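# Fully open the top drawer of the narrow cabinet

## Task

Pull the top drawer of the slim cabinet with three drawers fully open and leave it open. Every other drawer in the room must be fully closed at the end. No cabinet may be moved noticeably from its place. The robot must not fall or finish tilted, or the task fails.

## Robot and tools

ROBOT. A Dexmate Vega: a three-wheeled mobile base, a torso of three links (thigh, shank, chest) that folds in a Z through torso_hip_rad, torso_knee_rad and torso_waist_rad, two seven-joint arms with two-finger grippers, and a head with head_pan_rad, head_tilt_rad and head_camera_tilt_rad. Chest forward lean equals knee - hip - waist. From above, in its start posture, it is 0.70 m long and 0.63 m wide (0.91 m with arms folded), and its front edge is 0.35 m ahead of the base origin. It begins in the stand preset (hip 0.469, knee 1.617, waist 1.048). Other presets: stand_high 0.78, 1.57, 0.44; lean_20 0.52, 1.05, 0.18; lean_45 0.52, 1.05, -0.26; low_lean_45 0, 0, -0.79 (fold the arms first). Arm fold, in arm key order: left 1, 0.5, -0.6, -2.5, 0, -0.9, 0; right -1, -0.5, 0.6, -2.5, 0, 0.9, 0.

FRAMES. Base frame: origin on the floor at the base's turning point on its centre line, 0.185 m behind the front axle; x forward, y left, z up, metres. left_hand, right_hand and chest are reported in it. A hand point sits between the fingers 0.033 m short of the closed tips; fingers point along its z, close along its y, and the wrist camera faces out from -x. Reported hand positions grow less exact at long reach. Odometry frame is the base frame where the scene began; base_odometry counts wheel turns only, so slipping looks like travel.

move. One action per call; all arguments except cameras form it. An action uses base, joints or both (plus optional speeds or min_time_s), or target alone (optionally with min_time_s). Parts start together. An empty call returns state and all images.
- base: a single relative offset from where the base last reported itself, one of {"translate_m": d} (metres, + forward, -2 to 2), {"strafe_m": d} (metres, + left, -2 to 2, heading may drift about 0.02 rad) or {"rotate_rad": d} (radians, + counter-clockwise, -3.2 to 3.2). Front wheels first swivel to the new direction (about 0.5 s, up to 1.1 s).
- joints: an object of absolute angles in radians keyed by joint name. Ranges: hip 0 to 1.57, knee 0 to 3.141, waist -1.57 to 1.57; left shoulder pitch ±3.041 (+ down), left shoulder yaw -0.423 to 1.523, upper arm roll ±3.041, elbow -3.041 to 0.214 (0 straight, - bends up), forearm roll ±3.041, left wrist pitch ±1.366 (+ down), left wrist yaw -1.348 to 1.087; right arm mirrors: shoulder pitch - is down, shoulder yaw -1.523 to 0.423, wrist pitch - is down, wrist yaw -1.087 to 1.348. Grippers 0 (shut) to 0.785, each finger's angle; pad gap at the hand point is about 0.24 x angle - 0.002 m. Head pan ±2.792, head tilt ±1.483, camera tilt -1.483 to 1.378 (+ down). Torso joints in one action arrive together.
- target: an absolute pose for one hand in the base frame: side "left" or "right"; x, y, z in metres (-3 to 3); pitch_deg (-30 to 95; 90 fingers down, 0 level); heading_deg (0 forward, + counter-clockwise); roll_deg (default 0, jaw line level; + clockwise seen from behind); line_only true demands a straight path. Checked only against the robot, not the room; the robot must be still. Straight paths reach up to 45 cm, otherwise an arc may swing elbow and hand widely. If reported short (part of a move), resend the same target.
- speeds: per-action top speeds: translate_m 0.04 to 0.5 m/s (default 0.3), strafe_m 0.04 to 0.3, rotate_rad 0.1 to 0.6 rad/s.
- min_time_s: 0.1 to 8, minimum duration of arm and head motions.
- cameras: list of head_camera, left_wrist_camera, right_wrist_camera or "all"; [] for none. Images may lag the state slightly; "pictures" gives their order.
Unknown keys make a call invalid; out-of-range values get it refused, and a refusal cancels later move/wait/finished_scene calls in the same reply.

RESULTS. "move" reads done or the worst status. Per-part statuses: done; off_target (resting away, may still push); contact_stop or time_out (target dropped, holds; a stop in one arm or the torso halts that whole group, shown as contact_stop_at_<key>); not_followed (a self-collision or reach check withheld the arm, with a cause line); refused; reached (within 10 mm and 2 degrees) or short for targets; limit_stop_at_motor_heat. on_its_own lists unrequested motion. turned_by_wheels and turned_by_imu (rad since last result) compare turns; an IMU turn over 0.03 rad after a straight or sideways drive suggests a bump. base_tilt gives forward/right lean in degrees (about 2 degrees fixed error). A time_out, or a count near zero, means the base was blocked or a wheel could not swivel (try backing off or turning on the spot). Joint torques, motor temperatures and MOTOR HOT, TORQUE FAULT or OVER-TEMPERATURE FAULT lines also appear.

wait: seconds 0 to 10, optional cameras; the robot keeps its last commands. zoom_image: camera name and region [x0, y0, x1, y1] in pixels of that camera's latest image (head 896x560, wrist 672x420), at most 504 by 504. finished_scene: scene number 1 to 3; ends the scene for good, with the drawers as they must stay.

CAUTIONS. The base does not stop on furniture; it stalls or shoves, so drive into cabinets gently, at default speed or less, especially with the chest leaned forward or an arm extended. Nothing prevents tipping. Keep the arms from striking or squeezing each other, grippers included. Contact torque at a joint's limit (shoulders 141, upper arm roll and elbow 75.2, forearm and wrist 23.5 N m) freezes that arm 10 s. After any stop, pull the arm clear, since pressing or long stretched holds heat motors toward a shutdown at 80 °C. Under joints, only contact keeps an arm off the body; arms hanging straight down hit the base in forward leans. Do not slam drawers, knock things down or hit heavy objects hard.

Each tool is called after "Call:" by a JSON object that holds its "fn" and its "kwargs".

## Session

Call:
{"fn": "move", "kwargs": {"cameras": ["head_camera"]}}

Scene clock: 0.00 s.
Joint torques (N m): no reading
Motor temperatures (°C): left_arm=[31 31 31 26 40 35 41] | right_arm=[29 27 32 31 36 36 33]
base_odometry: x=+0.000 y=+0.000 heading=+0.000
turned_by_wheels: +0.000
turned_by_imu: +0.000
base_tilt: forward=+0.1 right=+0.8
base_status: not commanded
joint_positions: torso_hip_rad=+0.469 torso_knee_rad=+1.617 torso_waist_rad=+1.048 left_shoulder_pitch_rad=+2.199 left_shoulder_yaw_rad=+0.008 left_upper_arm_roll_rad=-0.009 left_elbow_rad=-1.083 left_forearm_roll_rad=+0.016 left_wrist_pitch_rad=-0.484 left_wrist_yaw_rad=+0.004 left_gripper_rad=+0.005 right_shoulder_pitch_rad=-2.208 right_shoulder_yaw_rad=+0.017 right_upper_arm_roll_rad=-0.013 right_elbow_rad=-1.119 right_forearm_roll_rad=-0.015 right_wrist_pitch_rad=+0.484 right_wrist_yaw_rad=-0.019 right_gripper_rad=+0.005 head_pan_rad=+0.000 head_tilt_rad=+0.000 head_camera_tilt_rad=+0.000
joint_status: not commanded
chest: x=-0.0111 y=+0.0000 z=+1.4155 quat_wxyz=(+0.999, +0.000, +0.050, +0.000) (m; base frame)
left_hand: x=+0.1637 y=+0.2372 z=+0.6154 quat_wxyz=(+0.407, +0.009, +0.913, +0.007) pitch_deg=+41.9 heading_deg=+0.4 roll_deg=+1.6 back=up (m; base frame)
right_hand: x=+0.1747 y=-0.2171 z=+0.6263 quat_wxyz=(+0.419, +0.002, +0.908, +0.001) pitch_deg=+40.4 heading_deg=+0.0 roll_deg=+0.2 back=up (m; base frame)
pictures: head_camera

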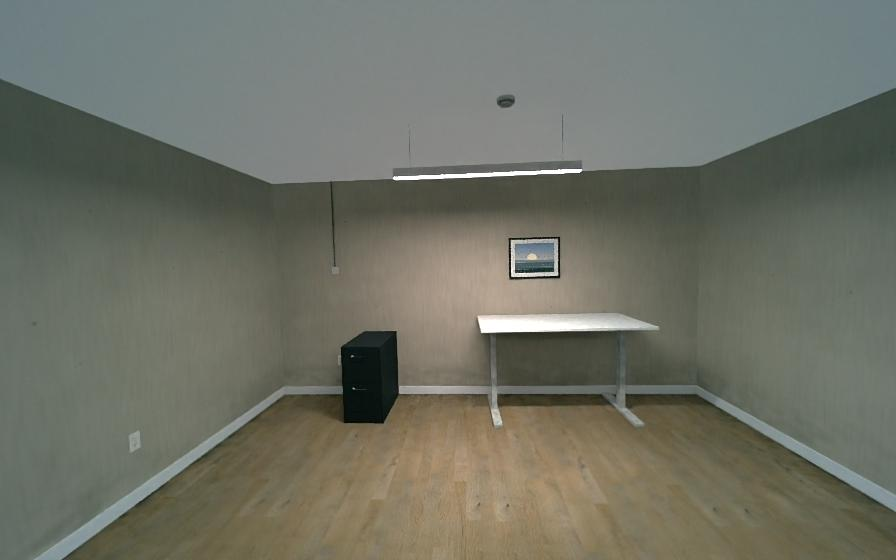

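Call:
{"fn": "move", "kwargs": {"base": {"rotate_rad": -1.555}, "joints": {"torso_hip_rad": 0.1, "torso_knee_rad": 0.65, "torso_waist_rad": -0.35, "left_shoulder_pitch_rad": 1.041, "left_upper_arm_roll_rad": -0.29, "left_elbow_rad": -1.543, "left_forearm_roll_rad": -1.151, "left_wrist_pitch_rad": 0.255, "left_wrist_yaw_rad": -0.163, "left_gripper_rad": 0.35, "right_shoulder_pitch_rad": -1.041, "right_upper_arm_roll_rad": 0.29, "right_elbow_rad": -1.543, "right_forearm_roll_rad": 1.151, "right_wrist_pitch_rad": -0.255, "right_wrist_yaw_rad": 0.163, "right_gripper_rad": 0.35, "head_camera_tilt_rad": -0.2}, "cameras": ["head_camera"]}}

Scene clock: 6.93 s.
Joint torques (N m): left_arm=[-11.95 4.09 -5.26 -6.51 -0.76 0 -1.15] | right_arm=[17.48 -4.16 5.15 -8.27 0.86 0.93 2]
move: done
base_odometry: x=+0.002 y=+0.001 heading=-1.559
turned_by_wheels: -1.559
turned_by_imu: -1.551
base_tilt: forward=+0.1 right=+0.7
base_status: done
joint_positions: torso_hip_rad=+0.100 torso_knee_rad=+0.650 torso_waist_rad=-0.350 left_shoulder_pitch_rad=+1.041 left_shoulder_yaw_rad=+0.008 left_upper_arm_roll_rad=-0.290 left_elbow_rad=-1.543 left_forearm_roll_rad=-1.151 left_wrist_pitch_rad=+0.255 left_wrist_yaw_rad=-0.163 left_gripper_rad=+0.350 right_shoulder_pitch_rad=-1.042 right_shoulder_yaw_rad=+0.017 right_upper_arm_roll_rad=+0.290 right_elbow_rad=-1.543 right_forearm_roll_rad=+1.151 right_wrist_pitch_rad=-0.255 right_wrist_yaw_rad=+0.163 right_gripper_rad=+0.350 head_pan_rad=+0.000 head_tilt_rad=+0.000 head_camera_tilt_rad=-0.200
joint_status: all done
chest: x=+0.1669 y=+0.0000 z=+1.0433 quat_wxyz=(+0.900, +0.000, +0.435, +0.000) (m; base frame)
left_hand: x=+0.6843 y=+0.3268 z=+0.4490 quat_wxyz=(+0.476, -0.449, +0.686, -0.318) pitch_deg=+20.1 heading_deg=-0.5 roll_deg=-66.9 back=up (m; base frame)
right_hand: x=+0.6833 y=-0.3187 z=+0.4467 quat_wxyz=(+0.472, +0.458, +0.680, +0.324) pitch_deg=+20.1 heading_deg=+0.5 roll_deg=+68.3 back=up (m; base frame)
pictures: head_camera

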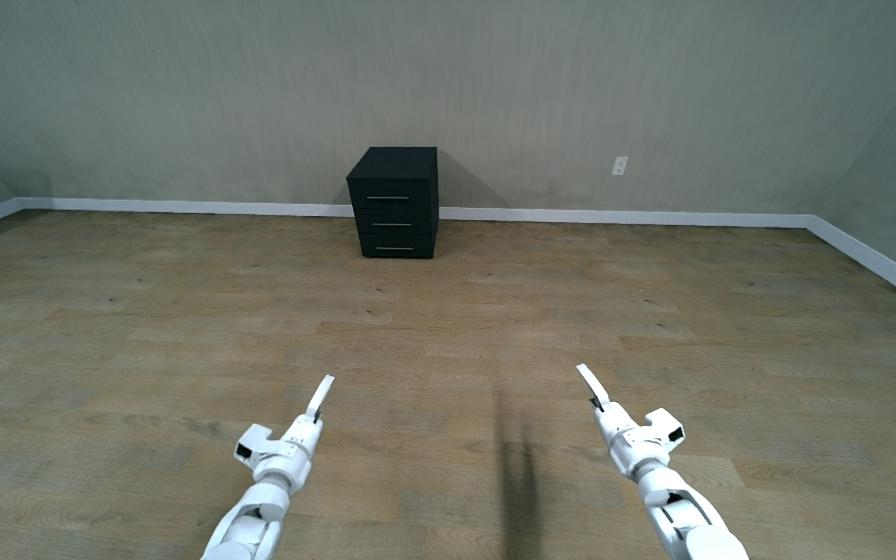

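Call:
{"fn": "zoom_image", "kwargs": {"camera": "head_camera", "region": [340, 140, 450, 265]}}

Call:
{"fn": "move", "kwargs": {"base": {"strafe_m": 0.14}, "joints": {"left_shoulder_yaw_rad": -0.398, "head_camera_tilt_rad": 0.1}}}

Call:
{"fn": "move", "kwargs": {"base": {"translate_m": 0.9}, "speeds": {"translate_m": 0.5}, "cameras": ["head_camera", "left_wrist_camera"]}}

Scaled by 4.032 from the camera's 896x560 image, which has a finer 960x600 frame.

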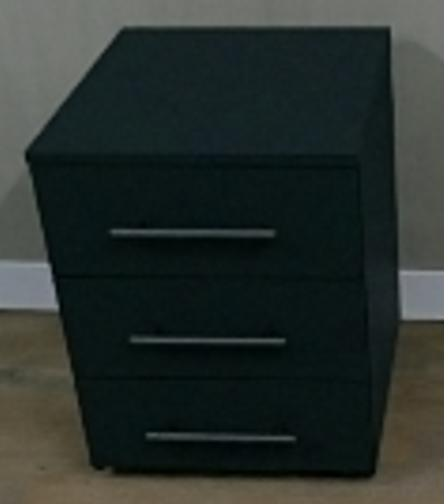

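Scene clock: 10.30 s.
Joint torques (N m): left_arm=[-12.54 -4.87 -1.09 -6.67 -0.46 -0.79 -1.33] | right_arm=[16.78 -3 5.12 -7.09 0.85 0.83 1.99]
move: done
base_odometry: x=+0.141 y=+0.003 heading=-1.556
turned_by_wheels: +0.004
turned_by_imu: +0.002
base_tilt: forward=+0.1 right=+0.8
base_status: done
joint_positions: torso_hip_rad=+0.100 torso_knee_rad=+0.650 torso_waist_rad=-0.350 left_shoulder_pitch_rad=+1.041 left_shoulder_yaw_rad=-0.394 left_upper_arm_roll_rad=-0.290 left_elbow_rad=-1.543 left_forearm_roll_rad=-1.151 left_wrist_pitch_rad=+0.255 left_wrist_yaw_rad=-0.163 left_gripper_rad=+0.350 right_shoulder_pitch_rad=-1.041 right_shoulder_yaw_rad=+0.017 right_upper_arm_roll_rad=+0.290 right_elbow_rad=-1.543 right_forearm_roll_rad=+1.151 right_wrist_pitch_rad=-0.255 right_wrist_yaw_rad=+0.163 right_gripper_rad=+0.350 head_pan_rad=+0.000 head_tilt_rad=+0.000 head_camera_tilt_rad=+0.100
joint_status: all done
chest: x=+0.1669 y=+0.0000 z=+1.0433 quat_wxyz=(+0.900, +0.000, +0.435, +0.000) (m; base frame)
left_hand: x=+0.6801 y=+0.1914 z=+0.4379 quat_wxyz=(+0.406, -0.578, +0.580, -0.405) pitch_deg=+20.0 heading_deg=+0.0 roll_deg=-89.8 (m; base frame)
right_hand: x=+0.6834 y=-0.3188 z=+0.4469 quat_wxyz=(+0.473, +0.458, +0.680, +0.324) pitch_deg=+20.1 heading_deg=+0.5 roll_deg=+68.4 back=up (m; base frame)
pictures: none

Scene clock: 14.87 s.
Joint torques (N m): left_arm=[-11.27 -4.35 0.58 -5.8 -0.71 -0.21 -1.23] | right_arm=[15.5 -3.52 4.62 -7.39 0.81 0.21 1.88]
move: done
base_odometry: x=+0.155 y=-0.897 heading=-1.556
turned_by_wheels: -0.001
turned_by_imu: -0.003
base_tilt: forward=+0.1 right=+0.8
base_status: done
joint_positions: torso_hip_rad=+0.100 torso_knee_rad=+0.650 torso_waist_rad=-0.350 left_shoulder_pitch_rad=+1.041 left_shoulder_yaw_rad=-0.398 left_upper_arm_roll_rad=-0.290 left_elbow_rad=-1.543 left_forearm_roll_rad=-1.151 left_wrist_pitch_rad=+0.255 left_wrist_yaw_rad=-0.163 left_gripper_rad=+0.350 right_shoulder_pitch_rad=-1.041 right_shoulder_yaw_rad=+0.017 right_upper_arm_roll_rad=+0.290 right_elbow_rad=-1.543 right_forearm_roll_rad=+1.151 right_wrist_pitch_rad=-0.255 right_wrist_yaw_rad=+0.163 right_gripper_rad=+0.350 head_pan_rad=+0.000 head_tilt_rad=+0.000 head_camera_tilt_rad=+0.100
joint_status: not commanded
chest: x=+0.1669 y=+0.0000 z=+1.0432 quat_wxyz=(+0.900, +0.000, +0.435, +0.000) (m; base frame)
left_hand: x=+0.6802 y=+0.1901 z=+0.4381 quat_wxyz=(+0.406, -0.579, +0.579, -0.405) pitch_deg=+20.0 heading_deg=+0.0 roll_deg=+90.0 (m; base frame)
right_hand: x=+0.6835 y=-0.3188 z=+0.4469 quat_wxyz=(+0.473, +0.458, +0.680, +0.324) pitch_deg=+20.1 heading_deg=+0.5 roll_deg=+68.4 back=up (m; base frame)
pictures: head_camera, left_wrist_camera

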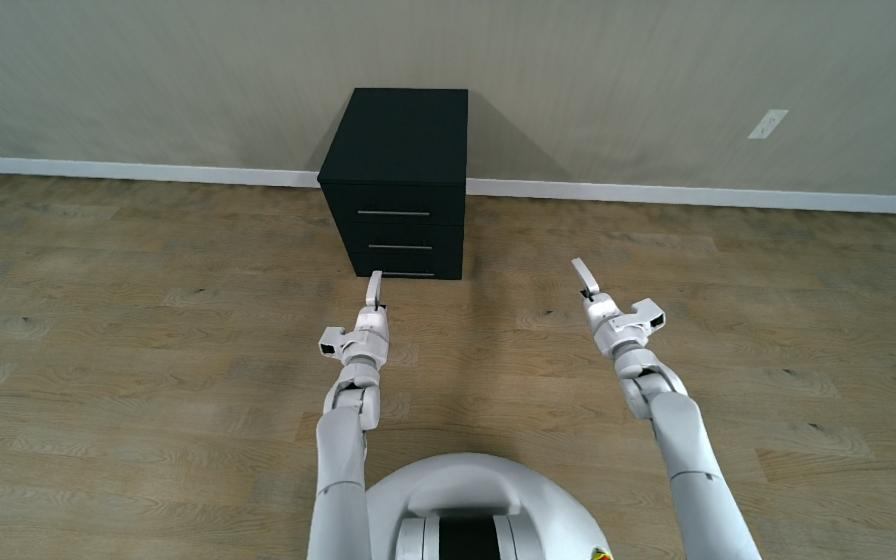

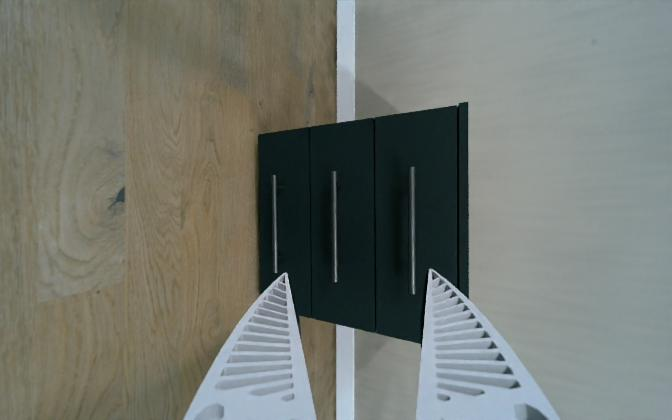

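Call:
{"fn": "move", "kwargs": {"base": {"translate_m": 0.275}, "speeds": {"translate_m": 0.2}, "cameras": ["head_camera", "left_wrist_camera"]}}

Scene clock: 18.17 s.
Joint torques (N m): left_arm=[-10.68 -5.48 0.43 -5.61 -0.82 -0.07 -1.35] | right_arm=[17.5 -2.02 4.55 -7.36 0.72 1.08 1.93]
move: done
base_odometry: x=+0.159 y=-1.172 heading=-1.557
turned_by_wheels: -0.001
turned_by_imu: -0.001
base_tilt: forward=+0.1 right=+0.7
base_status: done
joint_positions: torso_hip_rad=+0.100 torso_knee_rad=+0.650 torso_waist_rad=-0.350 left_shoulder_pitch_rad=+1.041 left_shoulder_yaw_rad=-0.398 left_upper_arm_roll_rad=-0.290 left_elbow_rad=-1.543 left_forearm_roll_rad=-1.151 left_wrist_pitch_rad=+0.255 left_wrist_yaw_rad=-0.163 left_gripper_rad=+0.350 right_shoulder_pitch_rad=-1.041 right_shoulder_yaw_rad=+0.017 right_upper_arm_roll_rad=+0.290 right_elbow_rad=-1.543 right_forearm_roll_rad=+1.151 right_wrist_pitch_rad=-0.255 right_wrist_yaw_rad=+0.163 right_gripper_rad=+0.350 head_pan_rad=+0.000 head_tilt_rad=+0.000 head_camera_tilt_rad=+0.100
joint_status: not commanded
chest: x=+0.1669 y=+0.0000 z=+1.0432 quat_wxyz=(+0.900, +0.000, +0.435, +0.000) (m; base frame)
left_hand: x=+0.6802 y=+0.1901 z=+0.4381 quat_wxyz=(+0.406, -0.579, +0.579, -0.405) pitch_deg=+20.0 heading_deg=+0.0 roll_deg=+90.0 (m; base frame)
right_hand: x=+0.6835 y=-0.3188 z=+0.4469 quat_wxyz=(+0.473, +0.458, +0.680, +0.324) pitch_deg=+20.1 heading_deg=+0.5 roll_deg=+68.4 back=up (m; base frame)
pictures: head_camera, left_wrist_camera

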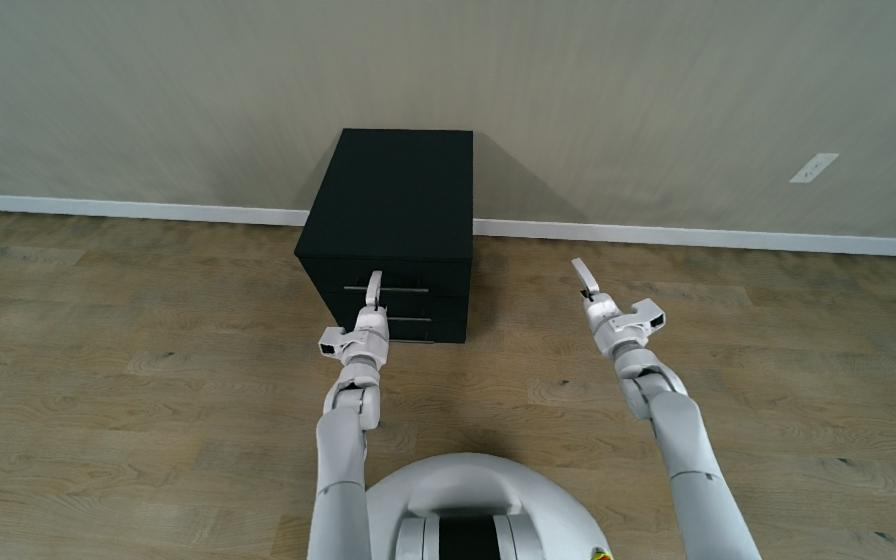

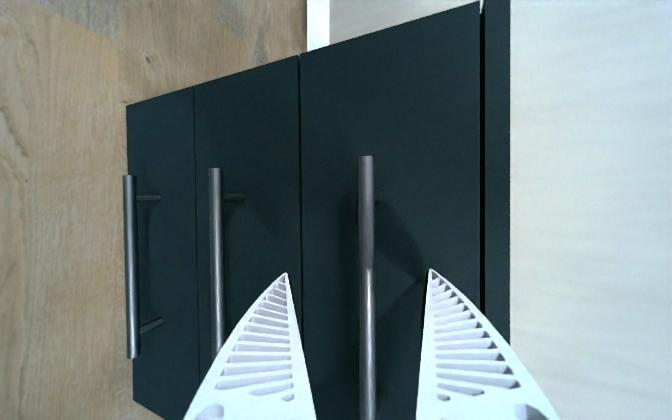

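Call:
{"fn": "move", "kwargs": {"base": {"translate_m": 0.037}, "speeds": {"translate_m": 0.08}, "cameras": []}}

Call:
{"fn": "move", "kwargs": {"joints": {"left_gripper_rad": 0.0}, "cameras": ["left_wrist_camera"]}}

Scene clock: 19.67 s.
Joint torques (N m): left_arm=[-13.2 -5.53 2.57 -3.76 0.45 0.36 0.84] | right_arm=[14.72 -3.53 4.52 -6.96 1 1.02 1.82]
move: done
base_odometry: x=+0.160 y=-1.209 heading=-1.557
turned_by_wheels: +0.000
turned_by_imu: +0.000
base_tilt: forward=+0.0 right=+0.7
base_status: done
joint_positions: torso_hip_rad=+0.100 torso_knee_rad=+0.650 torso_waist_rad=-0.350 left_shoulder_pitch_rad=+1.041 left_shoulder_yaw_rad=-0.398 left_upper_arm_roll_rad=-0.290 left_elbow_rad=-1.543 left_forearm_roll_rad=-1.151 left_wrist_pitch_rad=+0.255 left_wrist_yaw_rad=-0.164 left_gripper_rad=+0.350 right_shoulder_pitch_rad=-1.041 right_shoulder_yaw_rad=+0.017 right_upper_arm_roll_rad=+0.290 right_elbow_rad=-1.543 right_forearm_roll_rad=+1.151 right_wrist_pitch_rad=-0.255 right_wrist_yaw_rad=+0.163 right_gripper_rad=+0.350 head_pan_rad=+0.000 head_tilt_rad=+0.000 head_camera_tilt_rad=+0.100
joint_status: not commanded
chest: x=+0.1667 y=+0.0000 z=+1.0433 quat_wxyz=(+0.900, +0.000, +0.435, +0.000) (m; base frame)
left_hand: x=+0.6802 y=+0.1904 z=+0.4386 quat_wxyz=(+0.406, -0.579, +0.579, -0.406) pitch_deg=+19.9 heading_deg=+0.0 roll_deg=+90.0 (m; base frame)
right_hand: x=+0.6834 y=-0.3188 z=+0.4471 quat_wxyz=(+0.473, +0.458, +0.680, +0.324) pitch_deg=+20.1 heading_deg=+0.5 roll_deg=+68.4 back=up (m; base frame)
pictures: none
No camera images: "cameras" was empty.

Scene clock: 20.57 s.
Joint torques (N m): left_arm=[-32.92 -6.99 10.68 -14.24 -2.2 1.01 -5.34] | right_arm=[16.1 -3.68 4.39 -6.98 0.77 1.04 1.8]
move: done
base_odometry: x=+0.160 y=-1.209 heading=-1.557
turned_by_wheels: +0.000
turned_by_imu: +0.000
base_tilt: forward=+0.1 right=+0.7
base_status: not commanded
joint_positions: torso_hip_rad=+0.100 torso_knee_rad=+0.650 torso_waist_rad=-0.350 left_shoulder_pitch_rad=+1.042 left_shoulder_yaw_rad=-0.398 left_upper_arm_roll_rad=-0.291 left_elbow_rad=-1.542 left_forearm_roll_rad=-1.151 left_wrist_pitch_rad=+0.255 left_wrist_yaw_rad=-0.161 left_gripper_rad=+0.000 right_shoulder_pitch_rad=-1.041 right_shoulder_yaw_rad=+0.017 right_upper_arm_roll_rad=+0.290 right_elbow_rad=-1.543 right_forearm_roll_rad=+1.151 right_wrist_pitch_rad=-0.255 right_wrist_yaw_rad=+0.163 right_gripper_rad=+0.350 head_pan_rad=+0.000 head_tilt_rad=+0.000 head_camera_tilt_rad=+0.100
joint_status: all done
chest: x=+0.1670 y=+0.0000 z=+1.0432 quat_wxyz=(+0.900, +0.000, +0.435, +0.000) (m; base frame)
left_hand: x=+0.6790 y=+0.1905 z=+0.4364 quat_wxyz=(+0.405, -0.580, +0.580, -0.404) pitch_deg=+20.2 heading_deg=+0.1 roll_deg=-90.0 (m; base frame)
right_hand: x=+0.6834 y=-0.3188 z=+0.4467 quat_wxyz=(+0.473, +0.458, +0.680, +0.324) pitch_deg=+20.1 heading_deg=+0.5 roll_deg=+68.4 back=up (m; base frame)
pictures: left_wrist_camera

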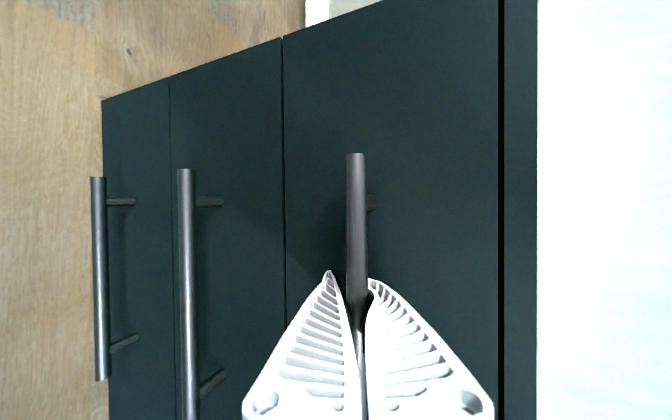

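Call:
{"fn": "move", "kwargs": {"base": {"translate_m": -0.33}, "speeds": {"translate_m": 0.15}, "cameras": ["head_camera", "left_wrist_camera"]}}

Call:
{"fn": "move", "kwargs": {"base": {"translate_m": -0.1}, "speeds": {"translate_m": 0.06}, "cameras": ["head_camera", "left_wrist_camera"]}}

Scene clock: 24.07 s.
Joint torques (N m): left_arm=[-6.03 -4.74 10.08 -2.98 0.35 4.55 -1.21] | right_arm=[15.75 -2.68 4.51 -6.94 0.51 1.29 1.92]
move: done
base_odometry: x=+0.155 y=-0.879 heading=-1.557
turned_by_wheels: +0.000
turned_by_imu: +0.000
base_tilt: forward=+0.1 right=+0.8
base_status: done
joint_positions: torso_hip_rad=+0.100 torso_knee_rad=+0.650 torso_waist_rad=-0.350 left_shoulder_pitch_rad=+1.041 left_shoulder_yaw_rad=-0.398 left_upper_arm_roll_rad=-0.291 left_elbow_rad=-1.543 left_forearm_roll_rad=-1.151 left_wrist_pitch_rad=+0.254 left_wrist_yaw_rad=-0.163 left_gripper_rad=+0.000 right_shoulder_pitch_rad=-1.041 right_shoulder_yaw_rad=+0.017 right_upper_arm_roll_rad=+0.290 right_elbow_rad=-1.543 right_forearm_roll_rad=+1.151 right_wrist_pitch_rad=-0.255 right_wrist_yaw_rad=+0.163 right_gripper_rad=+0.350 head_pan_rad=+0.000 head_tilt_rad=+0.000 head_camera_tilt_rad=+0.100
joint_status: not commanded
chest: x=+0.1669 y=+0.0000 z=+1.0432 quat_wxyz=(+0.900, +0.000, +0.435, +0.000) (m; base frame)
left_hand: x=+0.6801 y=+0.1912 z=+0.4381 quat_wxyz=(+0.406, -0.580, +0.579, -0.405) pitch_deg=+20.0 heading_deg=+0.2 roll_deg=-90.0 (m; base frame)
right_hand: x=+0.6834 y=-0.3188 z=+0.4469 quat_wxyz=(+0.473, +0.458, +0.680, +0.324) pitch_deg=+20.1 heading_deg=+0.5 roll_deg=+68.4 back=up (m; base frame)
pictures: head_camera, left_wrist_camera

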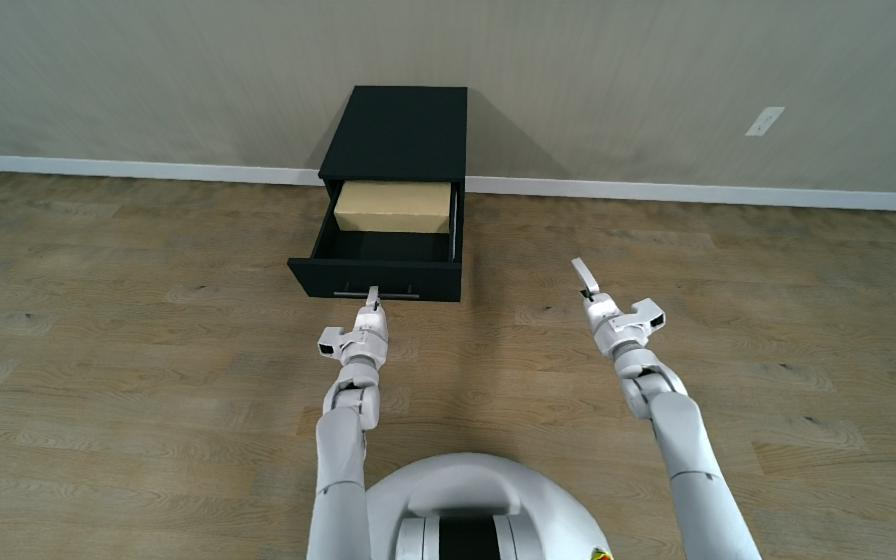

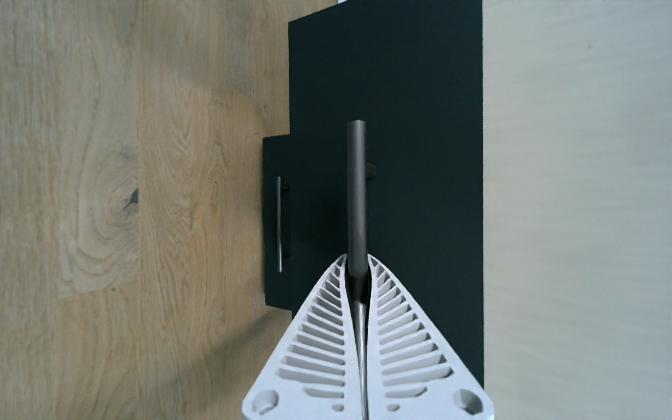

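Scene clock: 26.27 s.
Joint torques (N m): left_arm=[-2.98 -6.07 4.06 -5.38 -0.37 0.33 -0.76] | right_arm=[15.33 -3.65 4.27 -6.51 0.82 0.68 1.81]
move: done
base_odometry: x=+0.154 y=-0.779 heading=-1.558
turned_by_wheels: -0.001
turned_by_imu: -0.001
base_tilt: forward=+0.0 right=+0.8
base_status: done
joint_positions: torso_hip_rad=+0.100 torso_knee_rad=+0.650 torso_waist_rad=-0.350 left_shoulder_pitch_rad=+1.041 left_shoulder_yaw_rad=-0.398 left_upper_arm_roll_rad=-0.290 left_elbow_rad=-1.543 left_forearm_roll_rad=-1.151 left_wrist_pitch_rad=+0.255 left_wrist_yaw_rad=-0.163 left_gripper_rad=+0.000 right_shoulder_pitch_rad=-1.041 right_shoulder_yaw_rad=+0.017 right_upper_arm_roll_rad=+0.290 right_elbow_rad=-1.543 right_forearm_roll_rad=+1.151 right_wrist_pitch_rad=-0.255 right_wrist_yaw_rad=+0.163 right_gripper_rad=+0.350 head_pan_rad=+0.000 head_tilt_rad=+0.000 head_camera_tilt_rad=+0.100
joint_status: not commanded
chest: x=+0.1668 y=+0.0000 z=+1.0433 quat_wxyz=(+0.900, +0.000, +0.435, +0.000) (m; base frame)
left_hand: x=+0.6803 y=+0.1904 z=+0.4384 quat_wxyz=(+0.406, -0.579, +0.579, -0.406) pitch_deg=+20.0 heading_deg=+0.0 roll_deg=+90.0 (m; base frame)
right_hand: x=+0.6835 y=-0.3188 z=+0.4470 quat_wxyz=(+0.473, +0.458, +0.680, +0.324) pitch_deg=+20.1 heading_deg=+0.5 roll_deg=+68.4 back=up (m; base frame)
pictures: head_camera, left_wrist_camera

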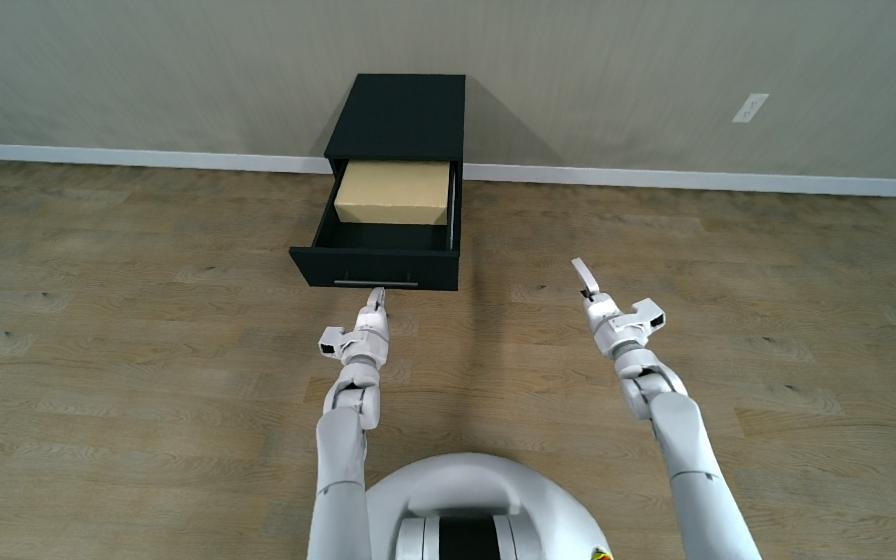

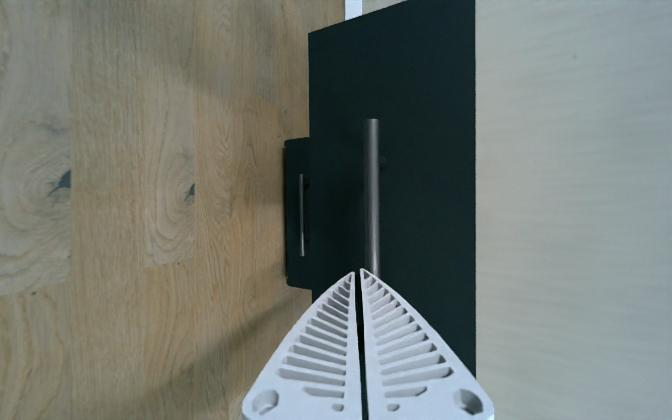

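Call:
{"fn": "move", "kwargs": {"joints": {"head_pan_rad": 2.75, "head_camera_tilt_rad": 0.88}, "cameras": ["head_camera"]}}

Scene clock: 29.17 s.
Joint torques (N m): left_arm=[-3.19 -5.31 4.03 -4.19 -0.41 0.52 -0.7] | right_arm=[16.45 -3.61 4.25 -6.81 0.92 0.91 1.68]
move: done
base_odometry: x=+0.154 y=-0.779 heading=-1.558
turned_by_wheels: +0.000
turned_by_imu: +0.000
base_tilt: forward=+0.2 right=+0.7
base_status: not commanded
joint_positions: torso_hip_rad=+0.100 torso_knee_rad=+0.650 torso_waist_rad=-0.350 left_shoulder_pitch_rad=+1.041 left_shoulder_yaw_rad=-0.398 left_upper_arm_roll_rad=-0.290 left_elbow_rad=-1.543 left_forearm_roll_rad=-1.151 left_wrist_pitch_rad=+0.255 left_wrist_yaw_rad=-0.163 left_gripper_rad=+0.000 right_shoulder_pitch_rad=-1.041 right_shoulder_yaw_rad=+0.017 right_upper_arm_roll_rad=+0.290 right_elbow_rad=-1.543 right_forearm_roll_rad=+1.151 right_wrist_pitch_rad=-0.255 right_wrist_yaw_rad=+0.163 right_gripper_rad=+0.350 head_pan_rad=+2.750 head_tilt_rad=+0.000 head_camera_tilt_rad=+0.880
joint_status: all done
chest: x=+0.1668 y=+0.0000 z=+1.0433 quat_wxyz=(+0.900, +0.000, +0.435, +0.000) (m; base frame)
left_hand: x=+0.6803 y=+0.1904 z=+0.4384 quat_wxyz=(+0.406, -0.579, +0.579, -0.406) pitch_deg=+20.0 heading_deg=+0.0 roll_deg=+90.0 (m; base frame)
right_hand: x=+0.6835 y=-0.3188 z=+0.4470 quat_wxyz=(+0.473, +0.458, +0.680, +0.324) pitch_deg=+20.1 heading_deg=+0.5 roll_deg=+68.4 back=up (m; base frame)
pictures: head_camera

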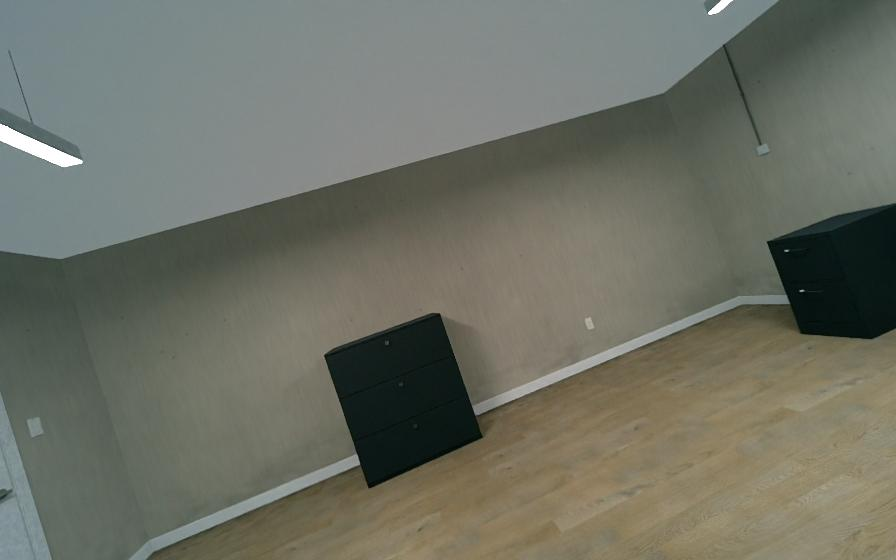

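All shut.

Call:
{"fn": "finished_scene", "kwargs": {"scene": 3}}

The scene is finished: the task was done.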